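# Swap the pink and yellow flowers on the drying rack

## Task

Exchange the pink and yellow flowers so that each ends up on the peg the other occupied at the beginning, without deforming any stem; when done, the dryer must still hang from its rail and all flowers must hang upside down, held by a clip on the stem.

## Robot and tools

ROBOT. Two arms, left_arm and right_arm, each a six-joint arm ending in a two-finger parallel gripper with a wrist camera. In the scene frame the left_arm base sits at (+0.010, +0.307, +0.041) m, quat_wxyz (+1.000, 0, 0, -0.011), and the right_arm base at (+0.045, -0.312, +0.038) m, quat_wxyz (+1.000, 0, 0, +0.015). A two-camera stand is fixed to the floor behind the arms.

FRAMES. Scene frame: origin at table-top height, halfway between the nominal bases; +z up, +x forward over the table, left_arm toward +y (arm names do not match image sides). Every hand position, quaternion, Hand target and wrist camera pose is expressed in that arm's own base frame; fixed cameras and the table use the scene frame. On the gripper, fingers extend along its +z axis and separate along its y axis. end_effector_position is the point between the pads, about 1 cm short of the fingertips. Reported poses may be a few cm off, more at long reach.

ROW LAYOUT (used by execute_actions and move). One row is 16 plain numbers covering both arms, always all 16 even if one arm is idle: left_arm x, y, z, qw, qx, qy, qz, opening, then right_arm x, y, z, qw, qx, qy, qz, opening. x, y, z are an absolute target position in metres in that arm's base frame; the quaternion is an absolute orientation, w first, same frame. Opening runs from -1 (closed) to +1 (fully open, 0.094 m); it is a setpoint, not a change. To keep an orientation, repeat the same quaternion every row rather than copying a drifted reading. For an arm that should stay still and touches nothing, resend, every call, the full pose from the last result before it stopped plus its intended opening. Sending a 0 opening is a real command, so repeat the current opening to leave a gripper alone.

execute_actions(actions, cameras). actions is a list of actions; each action is a list of up to 15 rows, one per 1/30 s control step, and a shorter list repeats its last row to fill the 15 steps (one action = 0.5 s). For both arms a target is rejected if it lies over 0.6 m from that gripper's current position along any of the gripper's axes; a malformed action, or a first action failing that check against the latest state, rejects the whole call. Images appear only when actions is empty or cameras requests them. cameras: list of names, ["all"], or []. An empty actions list also reveals the scene number and fields other results may omit.

move(target, speed, blend, opening_speed, grip_force, blocking, cameras). target: one 16-number row or a list of up to 15 rows as waypoints (no 0.6 m limit). Each gripper follows a straight line from its Hand target. speed: m/s, 0.002 to 4.3, default 0.25, one value or one per waypoint; rotation capped at twice that in rad/s. blend: metres of corner rounding per waypoint; 0 (default) stops at each. opening_speed: rate of the commanded opening per second on the -1..+1 scale, at least 0.2; use it to close gently on stems. grip_force: newtons per finger pad, 10 to 50 (full), one value or one per arm; persists until changed; low forces close slowly. blocking=false returns after about 0.5 s while the move runs; a new move takes over from the current point. A move is capped at 10 s and does not avoid obstacles or the other arm; grippers lag and overshoot more at higher speed. Keep paths away from an arm's own base. The result adds a move: line: done, off_target, moving, held or fault, plus limits such as paced or held. done/off_target say nothing about contact.

wait(seconds 0 to 10): let time pass holding the last command; a running move continues. stop(): brake the running move. zoom_image(camera, region=[x0, y0, x1, y1] pixels, at most 504 wide and high) on a camera in the latest images: cam_head_left, cam_head_right, cam_high, cam_low, cam_left_wrist, cam_right_wrist, all 672x504. read_manual(section="licences") only returns licence text. finished_scene(scene) ends the scene for good (scene 1 or 2); the result should hold without the robot.

RESULT LINES. Per arm: end_effector_position, end_effector_quat_wxyz, Hand target (where the controller now steers, possibly short of your command), Tool commands, grip_measured (measured opening on the -1..+1 scale, reads slightly wide when empty and slightly narrow on a squeezed part), grip_effort_nm (gripper motor effort, negative closing, with offset; not a pad force), Joint positions (last number is the finger opening in metres), Joint velocities ("within noise" means still), Joint torques (include gravity and friction; numbers 3 and 4 wrap at ±28 N m). MOTOR HOT warns of heating; OVER-TEMPERATURE FAULT means the arm went limp for 30 to 60 s or more.

CONTROL NOTES. Each step the controller limits orientation change to 40 degrees from the measured one, so large turns need several actions. Friction and load can leave the hand a few cm off target without any contact. A wrist near the first joint axis can make the whole arm swing.

AVOID. Letting anything fall from or be left off the table; dropping parts or releasing them while moving; fast impacts, slams or hard pushes on fixed or heavy objects; any contact between the two arms, including one gripper closing on the other's fingers; crushing stems with a fast full-force squeeze; long holds with an outstretched arm or pushing at unreachable poses, which heat motors.

Each tool is called after ">>>" as name(argument=value, ...) on one line, values as JSON.

## Session

>>> execute_actions(actions=[], cameras=["all"])

Scene clock: 0.00 s.
left_arm: end_effector_position=(+0.3950, +0.1380, +0.1075) grip_measured=+1.000 grip_effort_nm=n/a end_effector_quat_wxyz=(+0.420, -0.340, +0.717, +0.439) | right_arm: end_effector_position=(+0.1969, +0.0519, +0.2336) grip_measured=+1.000 grip_effort_nm=n/a end_effector_quat_wxyz=(-0.091, +0.758, -0.645, -0.006)
Joint positions: left_arm=[-0.061 1.502 0.571 0.122 -1.203 -0.41 0.094] | right_arm=[0.15 0.749 0.853 -1.546 -0.129 -1.573 0.094]
Joint velocities: within noise
Joint torques (N m): no reading
Heat: left arm: hottest elbow 32 °C; right arm: hottest waist 31 °C.
Hand target: left_arm +0.4033, +0.1375, +0.1146; +0.429, -0.345, +0.713, +0.435 | right_arm +0.2014, +0.0526, +0.2424; -0.099, +0.758, -0.644, +0.001
Tool commands: left_gripper/opening=+1.0 right_gripper/opening=+1.0

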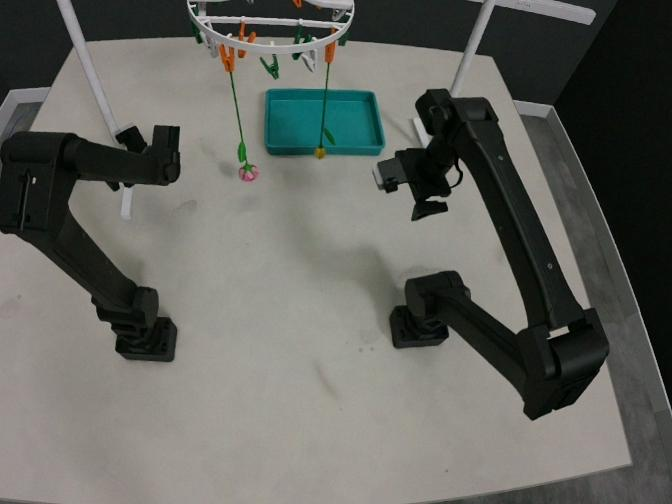

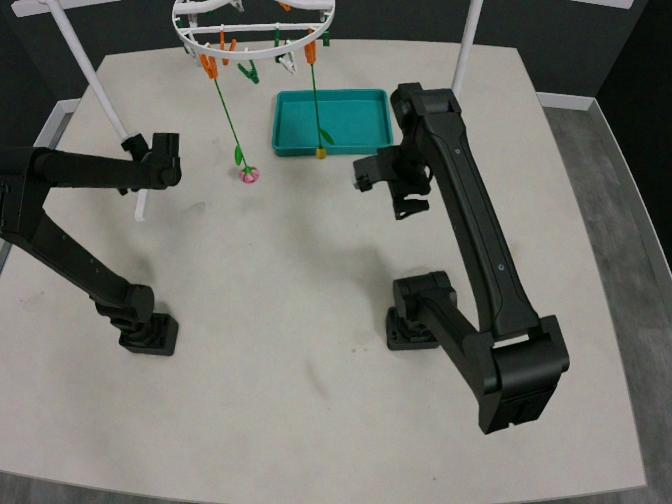

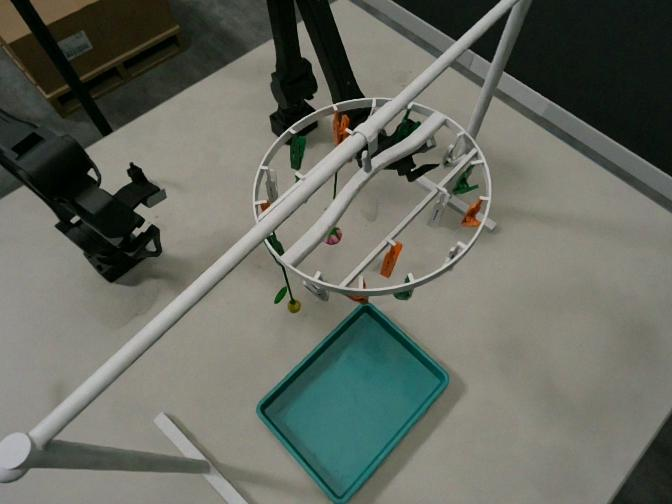

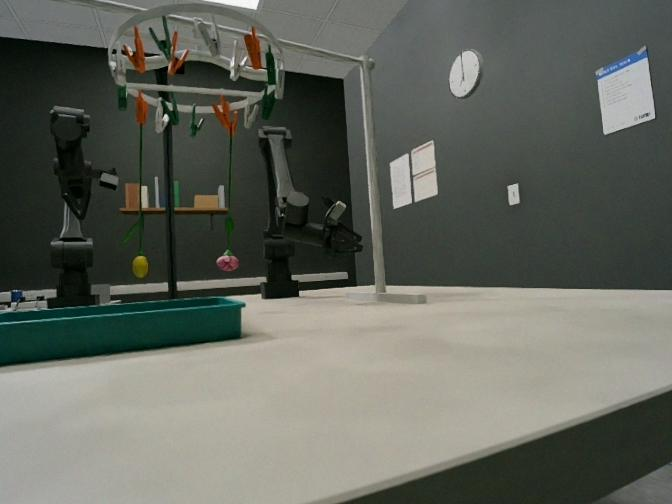

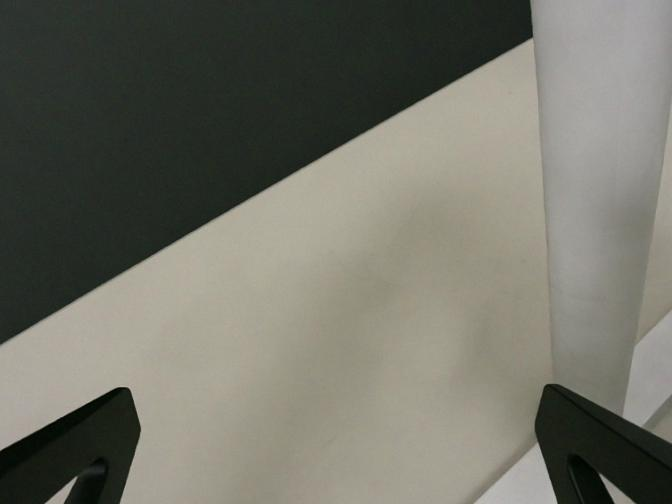

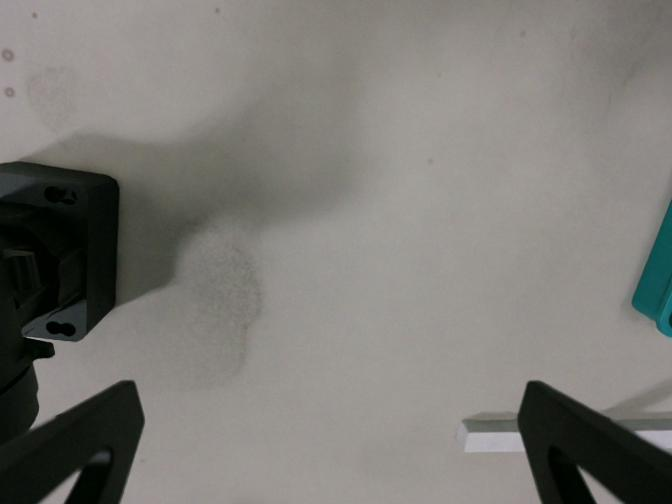

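>>> zoom_image(camera="cam_low", region=[80, 0, 300, 165])

>>> zoom_image(camera="cam_high", region=[240, 80, 500, 320])

>>> zoom_image(camera="cam_head_left", region=[170, 0, 370, 150])

>>> zoom_image(camera="cam_low", region=[100, 130, 280, 280])

Scaled by 2.291 from the camera's 672x504 image, which has a finer 960x720 frame.

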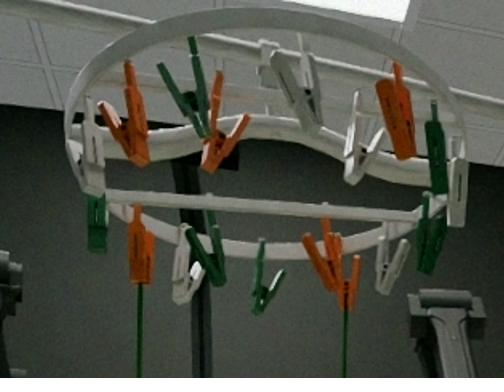

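Scaled by 1.938 from the camera's 672x504 image, which has a finer 960x720 frame.

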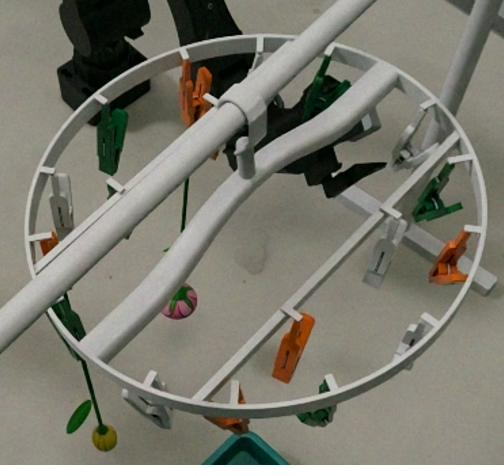

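Scaled by 2.520 from the camera's 672x504 image, which has a finer 960x720 frame.

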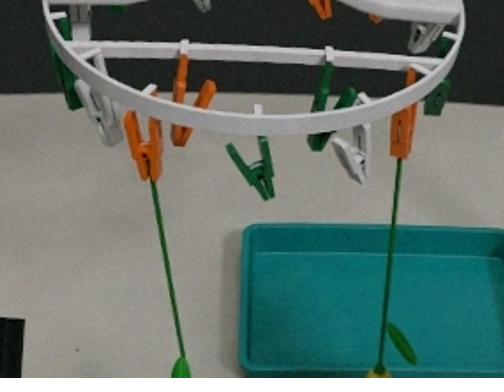

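Scaled by 2.800 from the camera's 672x504 image, which has a finer 960x720 frame.

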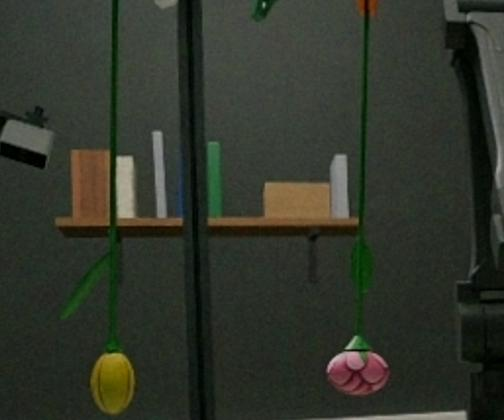

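>>> zoom_image(camera="cam_low", region=[120, 80, 180, 130])

>>> zoom_image(camera="cam_low", region=[200, 85, 260, 140])

>>> zoom_image(camera="cam_head_left", region=[200, 10, 270, 80])

>>> zoom_image(camera="cam_head_left", region=[290, 10, 360, 80])

>>> zoom_image(camera="cam_high", region=[310, 90, 380, 160])

>>> zoom_image(camera="cam_high", region=[240, 180, 330, 280])

>>> zoom_image(camera="cam_head_right", region=[160, 0, 360, 150])

Scaled by 8.400 from the camera's 672x504 image, which has a finer 960x720 frame.

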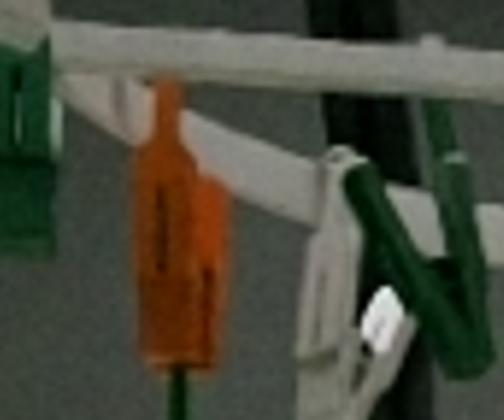

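Scaled by 8.400 from the camera's 672x504 image, which has a finer 960x720 frame.

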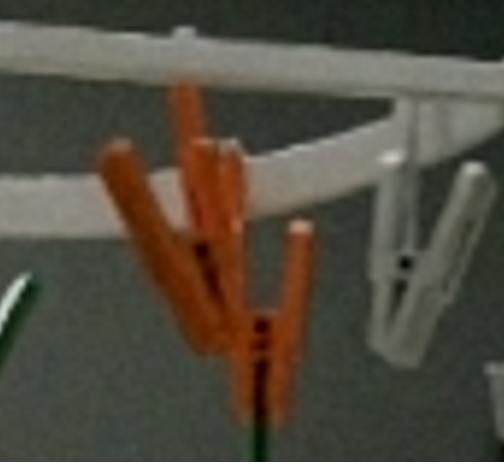

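Scaled by 7.200 from the camera's 672x504 image, which has a finer 960x720 frame.

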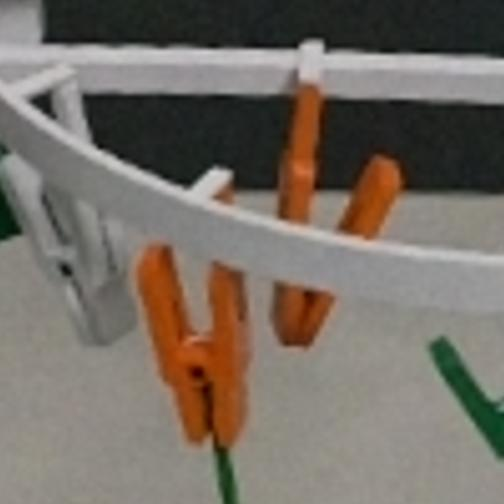

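Scaled by 7.200 from the camera's 672x504 image, which has a finer 960x720 frame.

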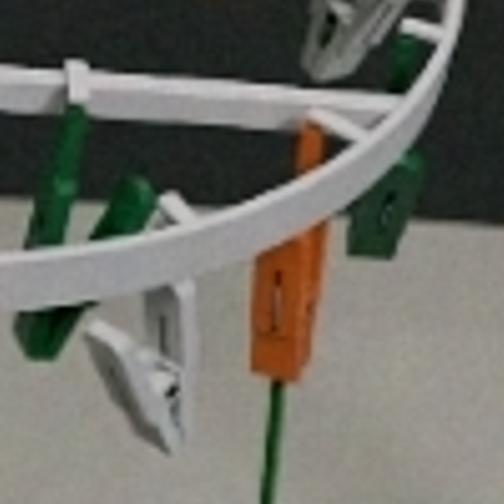

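Scaled by 7.200 from the camera's 672x504 image, which has a finer 960x720 frame.

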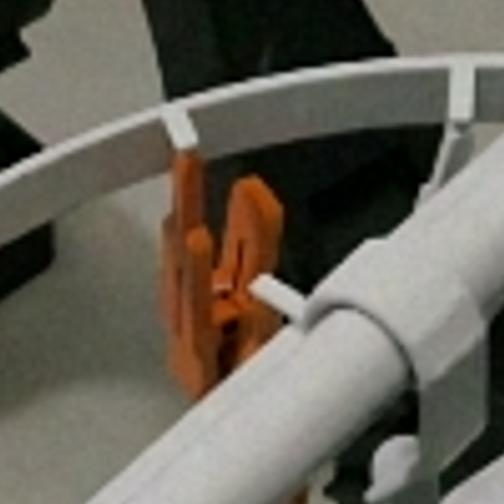

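Scaled by 5.040 from the camera's 672x504 image, which has a finer 960x720 frame.

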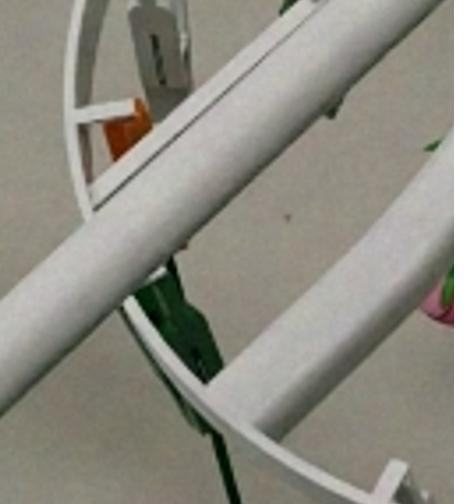

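Scaled by 2.520 from the camera's 672x504 image, which has a finer 960x720 frame.

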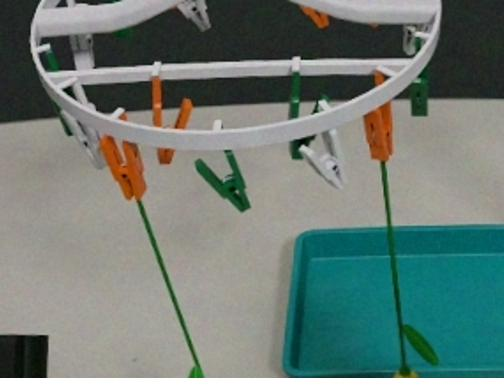

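>>> move(target=[0.2903, -0.1457, 0.361, 0.8321, 0.0875, 0.5301, -0.1373, 1, 0.2914, 0.1649, 0.364, 0.8260, -0.1084, 0.5263, 0.1702, 1], speed=0.3, cameras=["all"])

Scene clock: 172.87 s.
left_arm: end_effector_position=(+0.2906, -0.1412, +0.3374) grip_measured=+1.000 grip_effort_nm=-0.03 end_effector_quat_wxyz=(+0.820, +0.092, +0.550, -0.127) | right_arm: end_effector_position=(+0.2933, +0.1626, +0.3709) grip_measured=+1.000 grip_effort_nm=0.00 end_effector_quat_wxyz=(+0.829, -0.108, +0.524, +0.163)
Joint positions: left_arm=[-0.58 0.605 0.176 0.827 -0.241 0.112 0.094] | right_arm=[0.603 0.649 0.248 0.852 0.185 -0.097 0.094]
Joint torques (N m): left_arm=[1.85 0.62 10.7 2.61 0.2 0.07] | right_arm=[1.32 1.79 7.66 2.25 0.03 0.12]
Heat: left arm: hottest elbow 39 °C; right arm: hottest elbow 40 °C.
Hand target: left_arm +0.2896, -0.1451, +0.3605; +0.832, +0.088, +0.530, -0.137 | right_arm +0.2914, +0.1648, +0.3640; +0.826, -0.108, +0.527, +0.170
Off the commanded pose: left_arm 0.024 m, 3 deg | right_arm 0.008 m, 1 deg.
move: off_target (left_arm)
camera_calibration:
cam_left_wrist: T_world_to_cam=[[-0.300023, -0.953684, -0.0217396, -0.0401847], [-0.0385129, 0.0348805, -0.998649, 0.390802], [0.953154, -0.298781, -0.0471941, -0.210797], [0, 0, 0, 1]] pos_world=[0.203916, -0.114937, 0.379452]
cam_right_wrist: T_world_to_cam=[[0.385421, -0.922557, 0.0184154, 0.029017], [0.0196118, -0.0117627, -0.999738, 0.407313], [0.922532, 0.385681, 0.0135594, -0.249419], [0, 0, 0, 1]] pos_world=[0.210926, 0.127757, 0.410054]

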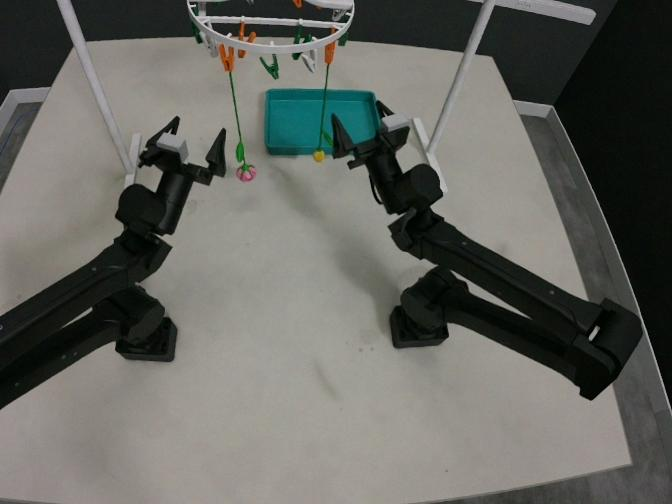

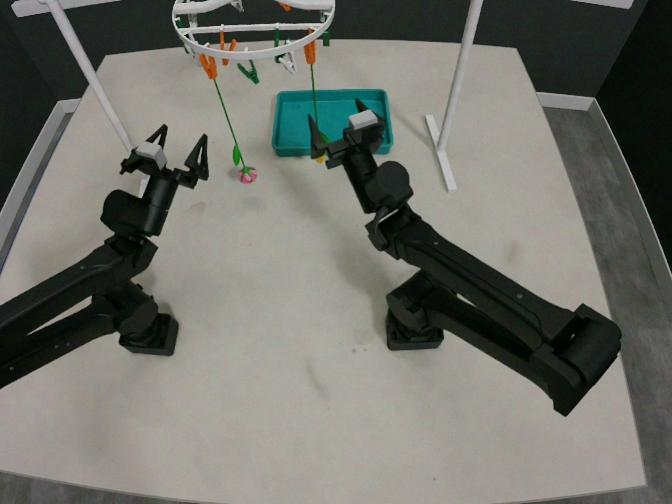

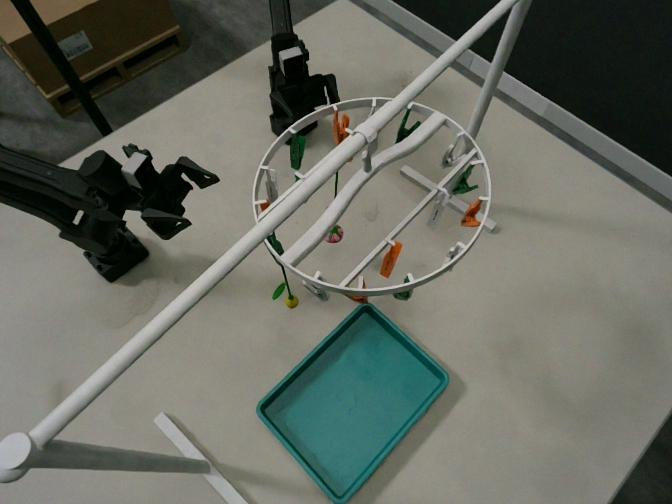

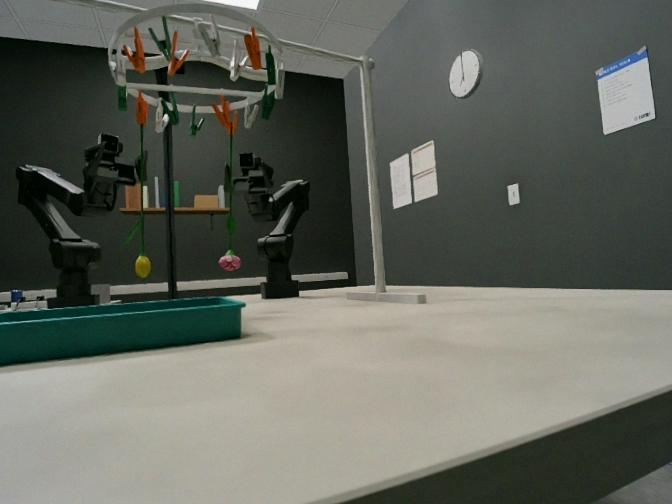

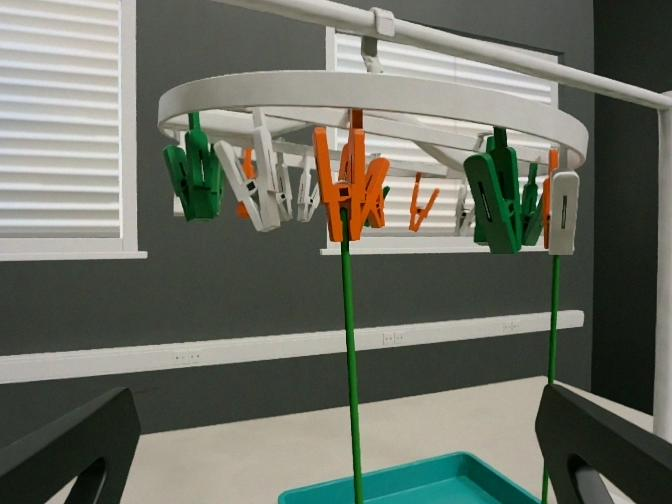

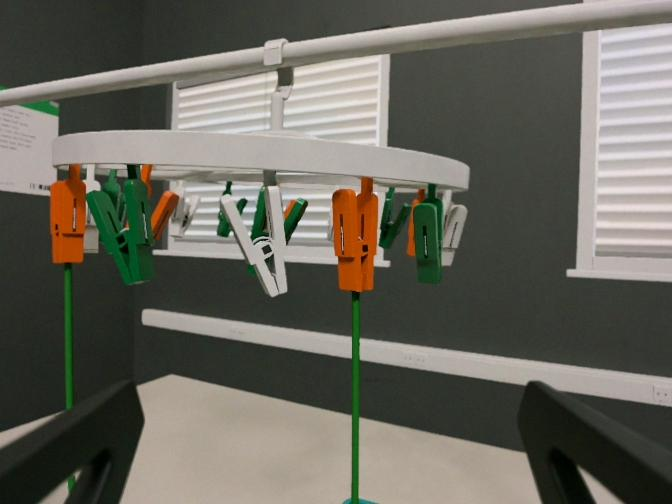

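>>> zoom_image(camera="cam_left_wrist", region=[270, 80, 430, 280])

>>> zoom_image(camera="cam_right_wrist", region=[200, 140, 480, 340])

>>> zoom_image(camera="cam_right_wrist", region=[30, 130, 190, 300])

>>> zoom_image(camera="cam_left_wrist", region=[440, 90, 620, 290])

Scaled by 2.520 from the camera's 672x504 image, which has a finer 960x720 frame.

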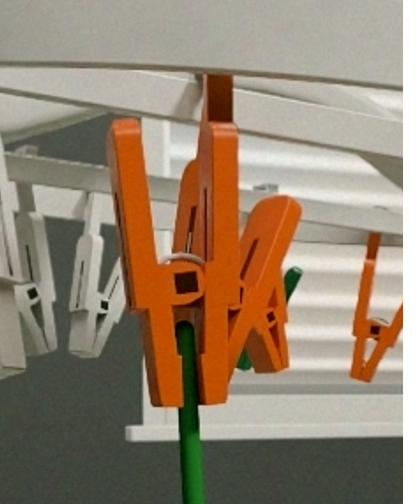

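Scaled by 1.800 from the camera's 672x504 image, which has a finer 960x720 frame.

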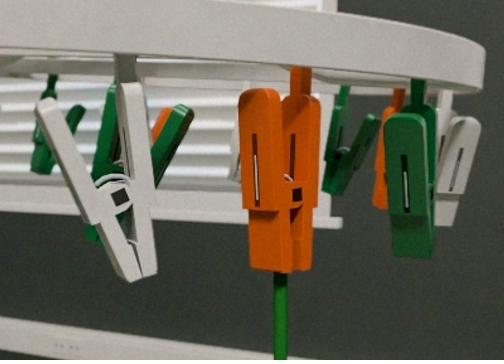

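Scaled by 2.965 from the camera's 672x504 image, which has a finer 960x720 frame.

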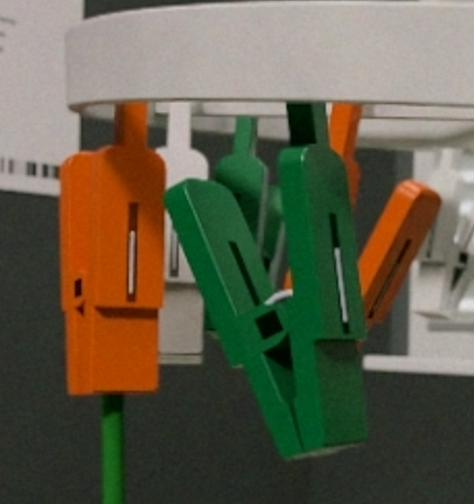

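Scaled by 2.520 from the camera's 672x504 image, which has a finer 960x720 frame.

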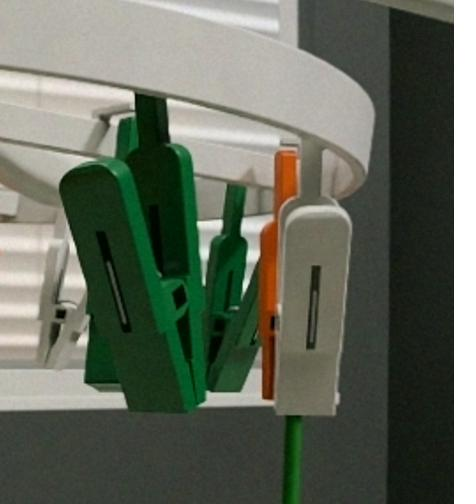

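>>> move(target=[0.3445, -0.1680, 0.4080, 0.8456, 0.0668, 0.5182, -0.1091, 1, 0.3433, 0.3097, 0.221, 0.6973, -0.3010, 0.4883, 0.4298, 1], speed=0.25, cameras=["cam_left_wrist", "cam_right_wrist", "cam_head_left", "cam_low"])

Scene clock: 425.33 s.
left_arm: end_effector_position=(+0.3395, -0.1638, +0.3762) grip_measured=+1.000 grip_effort_nm=-0.03 end_effector_quat_wxyz=(+0.830, +0.076, +0.543, -0.105) | right_arm: end_effector_position=(+0.3329, +0.3084, +0.2136) grip_measured=+1.000 grip_effort_nm=0.00 end_effector_quat_wxyz=(+0.679, -0.315, +0.514, +0.418)
Joint positions: left_arm=[-0.58 0.835 0.342 0.923 -0.288 0.142 0.094] | right_arm=[0.555 1.624 0.379 1.566 -0.524 0.166 0.094]
Joint torques (N m): left_arm=[2.32 -1.08 11.86 2.54 0.01 0.17] | right_arm=[-0.26 -8.23 5.93 2.37 0.03 0.16]
Heat: left arm: hottest elbow 52 °C; right arm: hottest elbow 35 °C.
Hand target: left_arm +0.3428, -0.1671, +0.4072; +0.846, +0.067, +0.518, -0.109 | right_arm +0.3430, +0.3096, +0.2215; +0.687, -0.309, +0.505, +0.421
Off the commanded pose: left_arm 0.032 m, 4 deg | right_arm 0.013 m, 4 deg.
joint sent to its limit (right arm) — joint 4 (wrist pitch), upper limit. The joint targets are off in orientation, not in position.
move: off_target (left_arm, right_arm)
camera_calibration:
cam_left_wrist: T_world_to_cam=[[-0.247067, -0.968748, -0.0220197, -0.0665429], [-0.0171414, 0.0270901, -0.999486, 0.424038], [0.968847, -0.246563, -0.0232988, -0.268079], [0, 0, 0, 1]] pos_world=[0.250556, -0.142049, 0.416109]
cam_right_wrist: T_world_to_cam=[[0.893688, -0.44861, 0.00839908, -0.162081], [-0.0607529, -0.139532, -0.988352, 0.31466], [0.444557, 0.882768, -0.151952, -0.298917], [0, 0, 0, 1]] pos_world=[0.296852, 0.235069, 0.266935]
Images, in order (width x height): cam_head_left 672x504, cam_low 672x504, cam_left_wrist 672x504, cam_right_wrist 672x504.

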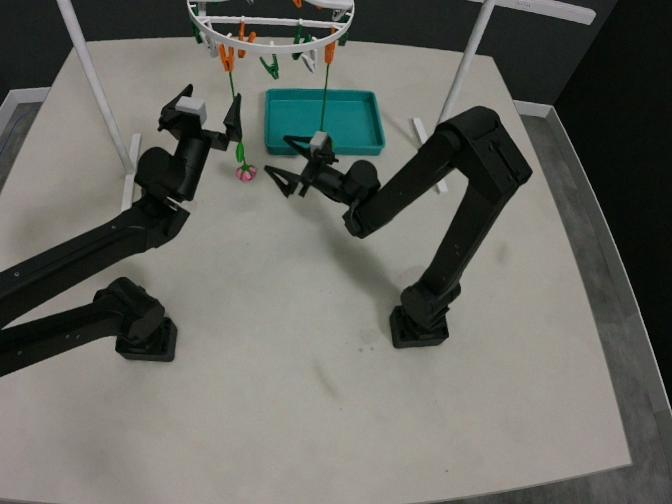

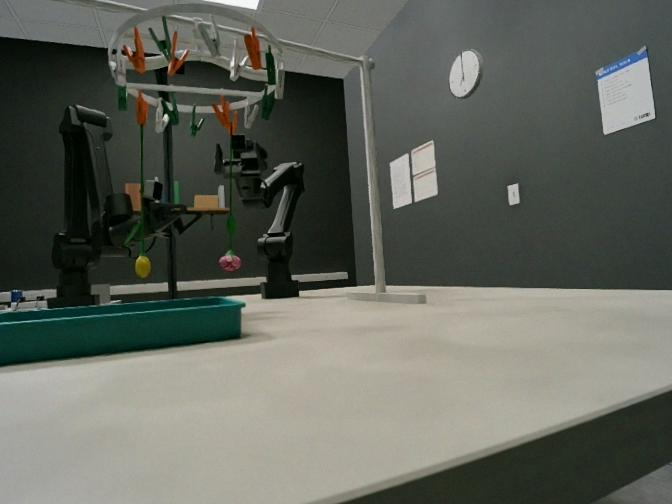

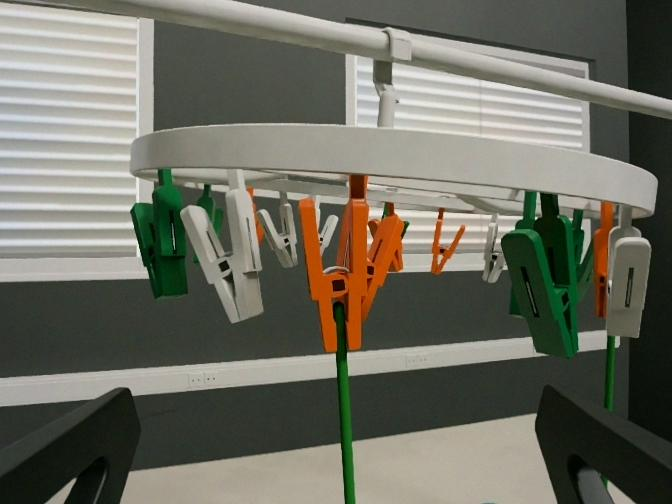

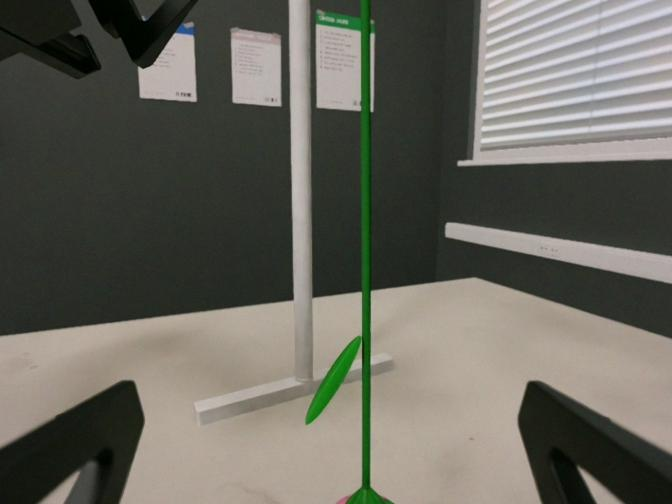

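>>> move(target=[0.3976, -0.1819, 0.4363, 0.8456, 0.0668, 0.5182, -0.1091, 0.0, 0.3682, 0.3462, 0.25, 0.6521, -0.3373, 0.5472, 0.4019, 0.3], speed=0.15, cameras=["cam_left_wrist", "cam_right_wrist", "cam_head_left", "cam_low"])

Scene clock: 443.80 s.
left_arm: end_effector_position=(+0.3885, -0.1812, +0.4089) grip_measured=+0.002 grip_effort_nm=-0.12 end_effector_quat_wxyz=(+0.834, +0.079, +0.536, -0.103) | right_arm: end_effector_position=(+0.3615, +0.3365, +0.2343) grip_measured=+0.302 grip_effort_nm=-0.07 end_effector_quat_wxyz=(+0.640, -0.331, +0.563, +0.405)
Joint positions: left_arm=[-0.531 0.983 0.499 0.923 -0.238 0.133 0.047] | right_arm=[0.577 1.471 0.489 1.151 -0.511 0.116 0.061]
Joint torques (N m): left_arm=[3.25 -2.84 11.96 1.89 0.2 -0.06] | right_arm=[1.32 -9.64 8.58 1.57 0.12 -0.12]
Heat: left arm: hottest elbow 57 °C; right arm: hottest elbow 34 °C.
Hand target: left_arm +0.3958, -0.1812, +0.4359; +0.846, +0.067, +0.518, -0.109 | right_arm +0.3675, +0.3457, +0.2502; +0.652, -0.337, +0.547, +0.402
Off the commanded pose: left_arm 0.029 m, 3 deg | right_arm 0.020 m, 2 deg.
move: off_target (left_arm, right_arm)
camera_calibration:
cam_left_wrist: T_world_to_cam=[[-0.246741, -0.968583, -0.0310626, -0.0669645], [-0.000228604, 0.0321118, -0.999484, 0.452338], [0.969081, -0.246607, -0.00814472, -0.325451], [0, 0, 0, 1]] pos_world=[0.298969, -0.159645, 0.447374]
cam_right_wrist: T_world_to_cam=[[0.892646, -0.450177, -0.0228864, -0.166908], [-0.144496, -0.237686, -0.960534, 0.397584], [0.426971, 0.860724, -0.277218, -0.290248], [0, 0, 0, 1]] pos_world=[0.330367, 0.269185, 0.297611]
Images, in order (width x height): cam_head_left 672x504, cam_low 672x504, cam_left_wrist 672x504, cam_right_wrist 672x504.

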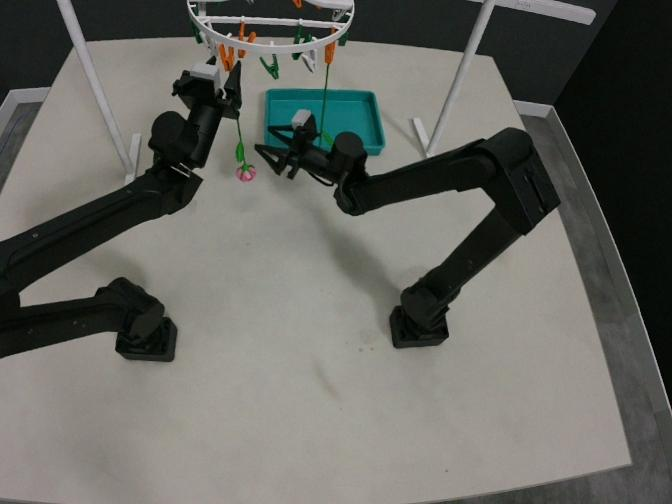

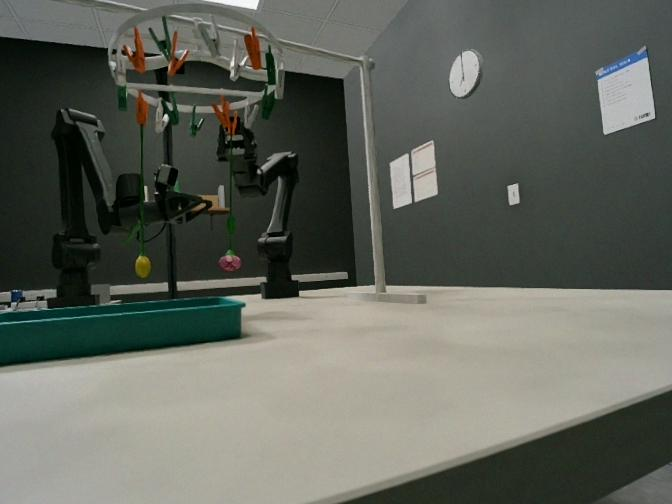

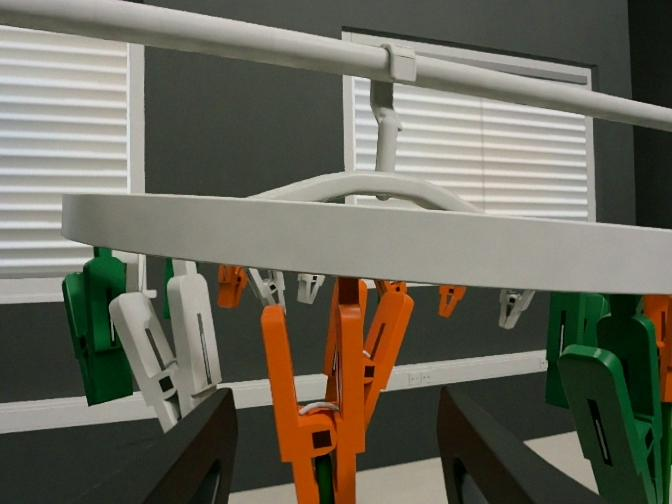

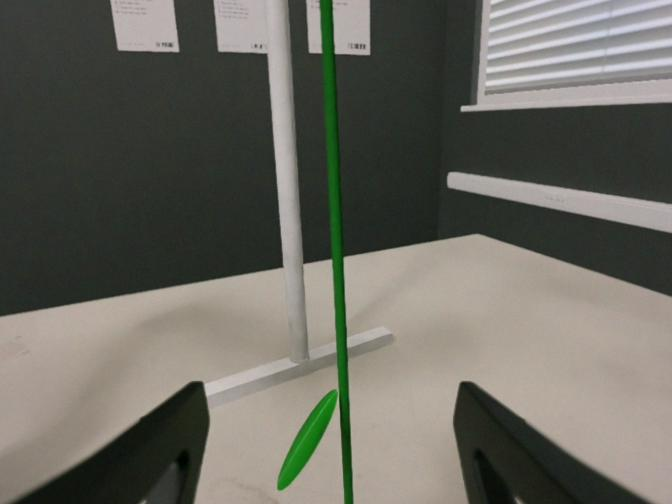

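>>> move(target=[0.4331, -0.1862, 0.441, 0.8456, 0.0668, 0.5182, -0.1091, 0.0, 0.4059, 0.4175, 0.2777, 0.6521, -0.3373, 0.5472, 0.4019, 0.3], speed=0.1, cameras=["cam_left_wrist", "cam_right_wrist", "cam_low", "cam_head_left"])

Scene clock: 466.00 s.
left_arm: end_effector_position=(+0.4243, -0.1866, +0.4109) grip_measured=+0.002 grip_effort_nm=-0.12 end_effector_quat_wxyz=(+0.830, +0.080, +0.542, -0.103) | right_arm: end_effector_position=(+0.3976, +0.4047, +0.2665) grip_measured=+0.302 grip_effort_nm=-0.08 end_effector_quat_wxyz=(+0.644, -0.332, +0.559, +0.404)
Joint positions: left_arm=[-0.488 1.084 0.577 0.927 -0.199 0.112 0.047] | right_arm=[0.669 1.54 0.701 1.01 -0.421 0.096 0.061]
Joint torques (N m): left_arm=[3.31 -4.07 11.75 2.56 0.18 -0.08] | right_arm=[1.14 -10.87 10.14 1.7 0.12 -0.13]
Heat: left arm: hottest elbow 60 °C; right arm: hottest elbow 36 °C.
Hand target: left_arm +0.4312, -0.1854, +0.4403; +0.846, +0.067, +0.518, -0.109 | right_arm +0.4051, +0.4168, +0.2779; +0.652, -0.337, +0.547, +0.402
Off the commanded pose: left_arm 0.031 m, 4 deg | right_arm 0.019 m, 2 deg.
move: off_target (left_arm, right_arm)
camera_calibration:
cam_left_wrist: T_world_to_cam=[[-0.247437, -0.968348, -0.0328094, -0.0623607], [-0.0143043, 0.0375096, -0.999194, 0.461433], [0.968798, -0.246768, -0.0231329, -0.355169], [0, 0, 0, 1]] pos_world=[0.335258, -0.16534, 0.450799]
cam_right_wrist: T_world_to_cam=[[0.893053, -0.449695, -0.0151792, -0.170065], [-0.134053, -0.233711, -0.963021, 0.444864], [0.429518, 0.862064, -0.269, -0.35913], [0, 0, 0, 1]] pos_world=[0.365765, 0.337085, 0.329226]
Images, in order (width x height): cam_head_left 672x504, cam_low 672x504, cam_left_wrist 672x504, cam_right_wrist 672x504.

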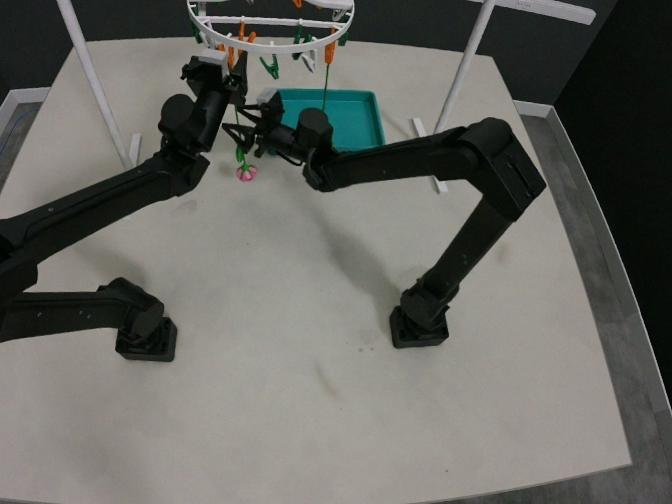

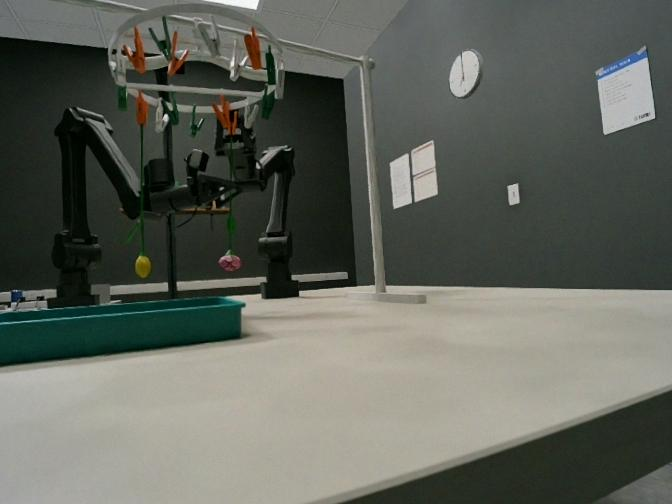

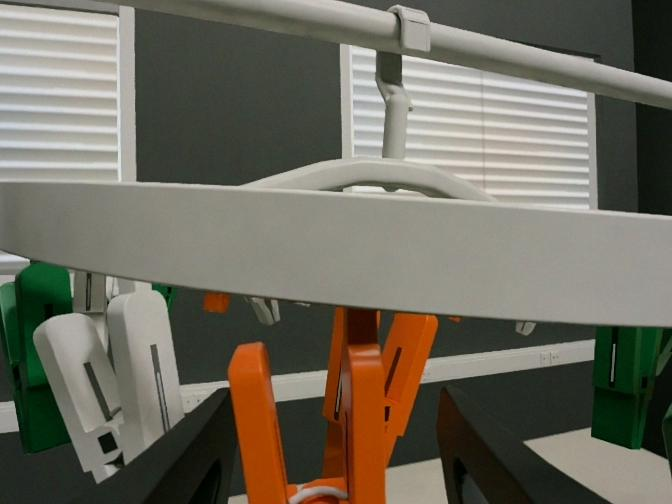

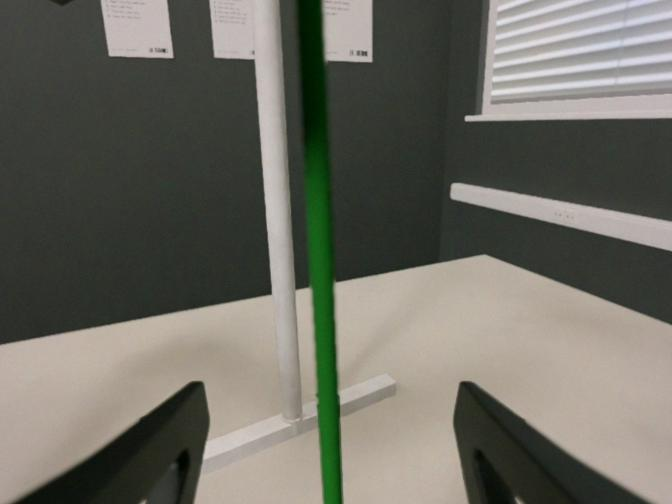

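>>> move(target=[0.4346, -0.1802, 0.441, 0.8456, 0.0668, 0.5182, -0.1091, 0.0, 0.4048, 0.4216, 0.2777, 0.6521, -0.3373, 0.5472, 0.4019, 0.3], speed=0.05, cameras=["cam_left_wrist", "cam_right_wrist"])

Scene clock: 473.70 s.
left_arm: end_effector_position=(+0.4269, -0.1813, +0.4112) grip_measured=+0.002 grip_effort_nm=-0.12 end_effector_quat_wxyz=(+0.831, +0.080, +0.542, -0.103) | right_arm: end_effector_position=(+0.3961, +0.4075, +0.2645) grip_measured=+0.302 grip_effort_nm=-0.08 end_effector_quat_wxyz=(+0.643, -0.332, +0.561, +0.404)
Joint positions: left_arm=[-0.469 1.084 0.577 0.927 -0.182 0.104 0.047] | right_arm=[0.677 1.543 0.701 1.008 -0.412 0.094 0.061]
Joint torques (N m): left_arm=[3.31 -4.37 11.66 2.44 0.18 -0.07] | right_arm=[1.44 -10.93 10.37 1.57 0.14 -0.14]
Heat: left arm: hottest elbow 60 °C; right arm: hottest elbow 38 °C.
Hand target: left_arm +0.4328, -0.1795, +0.4404; +0.846, +0.067, +0.518, -0.109 | right_arm +0.4039, +0.4207, +0.2778; +0.652, -0.337, +0.547, +0.402
Off the commanded pose: left_arm 0.031 m, 4 deg | right_arm 0.021 m, 2 deg.
move: off_target (left_arm, right_arm)
camera_calibration:
cam_left_wrist: T_world_to_cam=[[-0.24699, -0.968495, -0.0318257, -0.0571048], [-0.0132131, 0.0362062, -0.999257, 0.460818], [0.968928, -0.246386, -0.0217394, -0.356966], [0, 0, 0, 1]] pos_world=[0.337859, -0.159942, 0.450898]
cam_right_wrist: T_world_to_cam=[[0.892594, -0.45055, -0.0167233, -0.166529], [-0.137303, -0.236309, -0.961928, 0.445446], [0.429445, 0.860908, -0.27279, -0.359912], [0, 0, 0, 1]] pos_world=[0.364366, 0.340084, 0.327522]
Images, in order (width x height): cam_left_wrist 672x504, cam_right_wrist 672x504.

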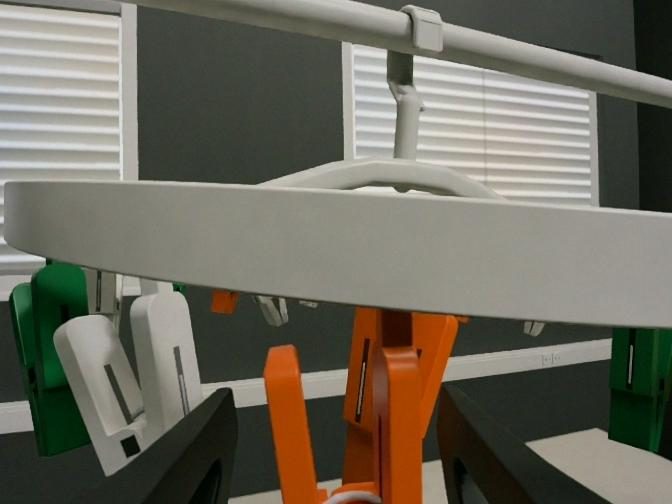

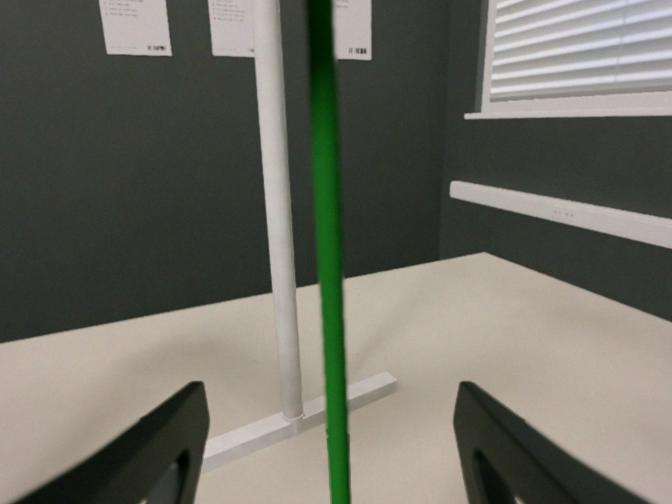

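>>> move(target=[0.4346, -0.1802, 0.441, 0.8456, 0.0668, 0.5182, -0.1091, 0.0, 0.4048, 0.4216, 0.2777, 0.6521, -0.3373, 0.5472, 0.4019, -1], speed=0.05, grip_force=[30, 20], opening_speed=0.5, cameras=["cam_left_wrist", "cam_right_wrist"])

Scene clock: 481.50 s.
left_arm: end_effector_position=(+0.4269, -0.1813, +0.4112) grip_measured=+0.002 grip_effort_nm=-0.12 end_effector_quat_wxyz=(+0.831, +0.080, +0.542, -0.103) | right_arm: end_effector_position=(+0.3961, +0.4075, +0.2645) grip_measured=-0.925 grip_effort_nm=-0.46 end_effector_quat_wxyz=(+0.643, -0.332, +0.560, +0.403)
Joint positions: left_arm=[-0.469 1.084 0.577 0.927 -0.182 0.103 0.047] | right_arm=[0.677 1.543 0.701 1.008 -0.412 0.092 0.004]
Joint torques (N m): left_arm=[3.31 -4.37 11.66 2.44 0.18 -0.07] | right_arm=[1.38 -11.05 10.44 1.61 0.11 -0.12]
Heat: left arm: hottest elbow 59 °C; right arm: hottest elbow 39 °C.
Hand target: left_arm +0.4328, -0.1795, +0.4404; +0.846, +0.067, +0.518, -0.109 | right_arm +0.4039, +0.4207, +0.2778; +0.652, -0.337, +0.547, +0.402
Off the commanded pose: left_arm 0.031 m, 4 deg | right_arm 0.021 m, 2 deg.
grip_force (N): 30, 20
move: off_target (left_arm, right_arm)
camera_calibration:
cam_left_wrist: T_world_to_cam=[[-0.247668, -0.968339, -0.0313087, -0.0570828], [-0.0133178, 0.0357151, -0.999273, 0.460782], [0.968753, -0.247071, -0.0217416, -0.357015], [0, 0, 0, 1]] pos_world=[0.337858, -0.159941, 0.450898]
cam_right_wrist: T_world_to_cam=[[0.892325, -0.451137, -0.0152361, -0.166718], [-0.136188, -0.236886, -0.961945, 0.445243], [0.430359, 0.860442, -0.272818, -0.360076], [0, 0, 0, 1]] pos_world=[0.364366, 0.340083, 0.327523]
Images, in order (width x height): cam_left_wrist 672x504, cam_right_wrist 672x504.

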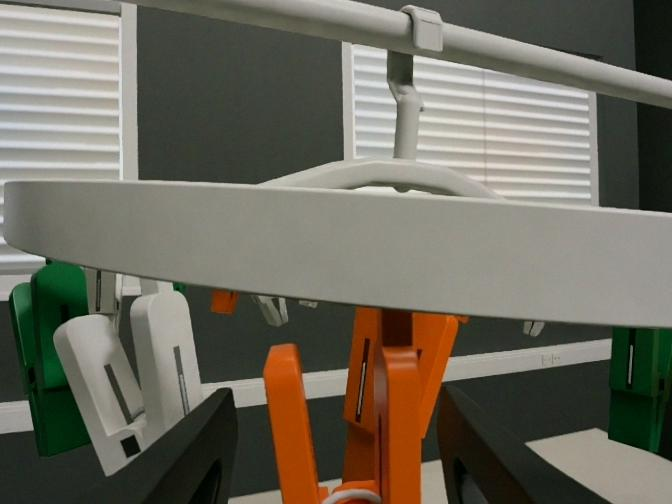

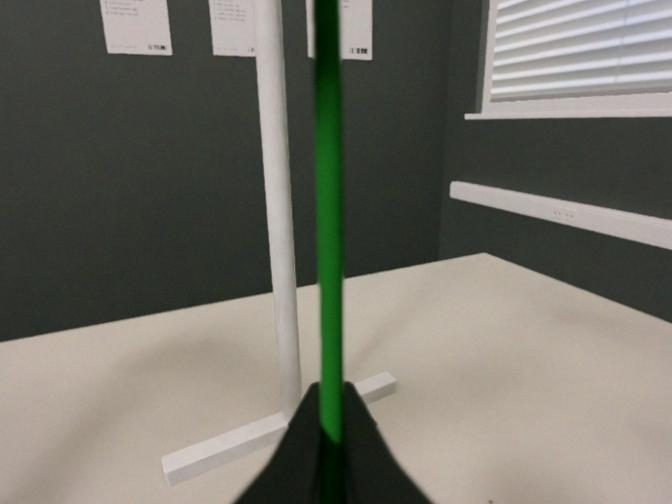

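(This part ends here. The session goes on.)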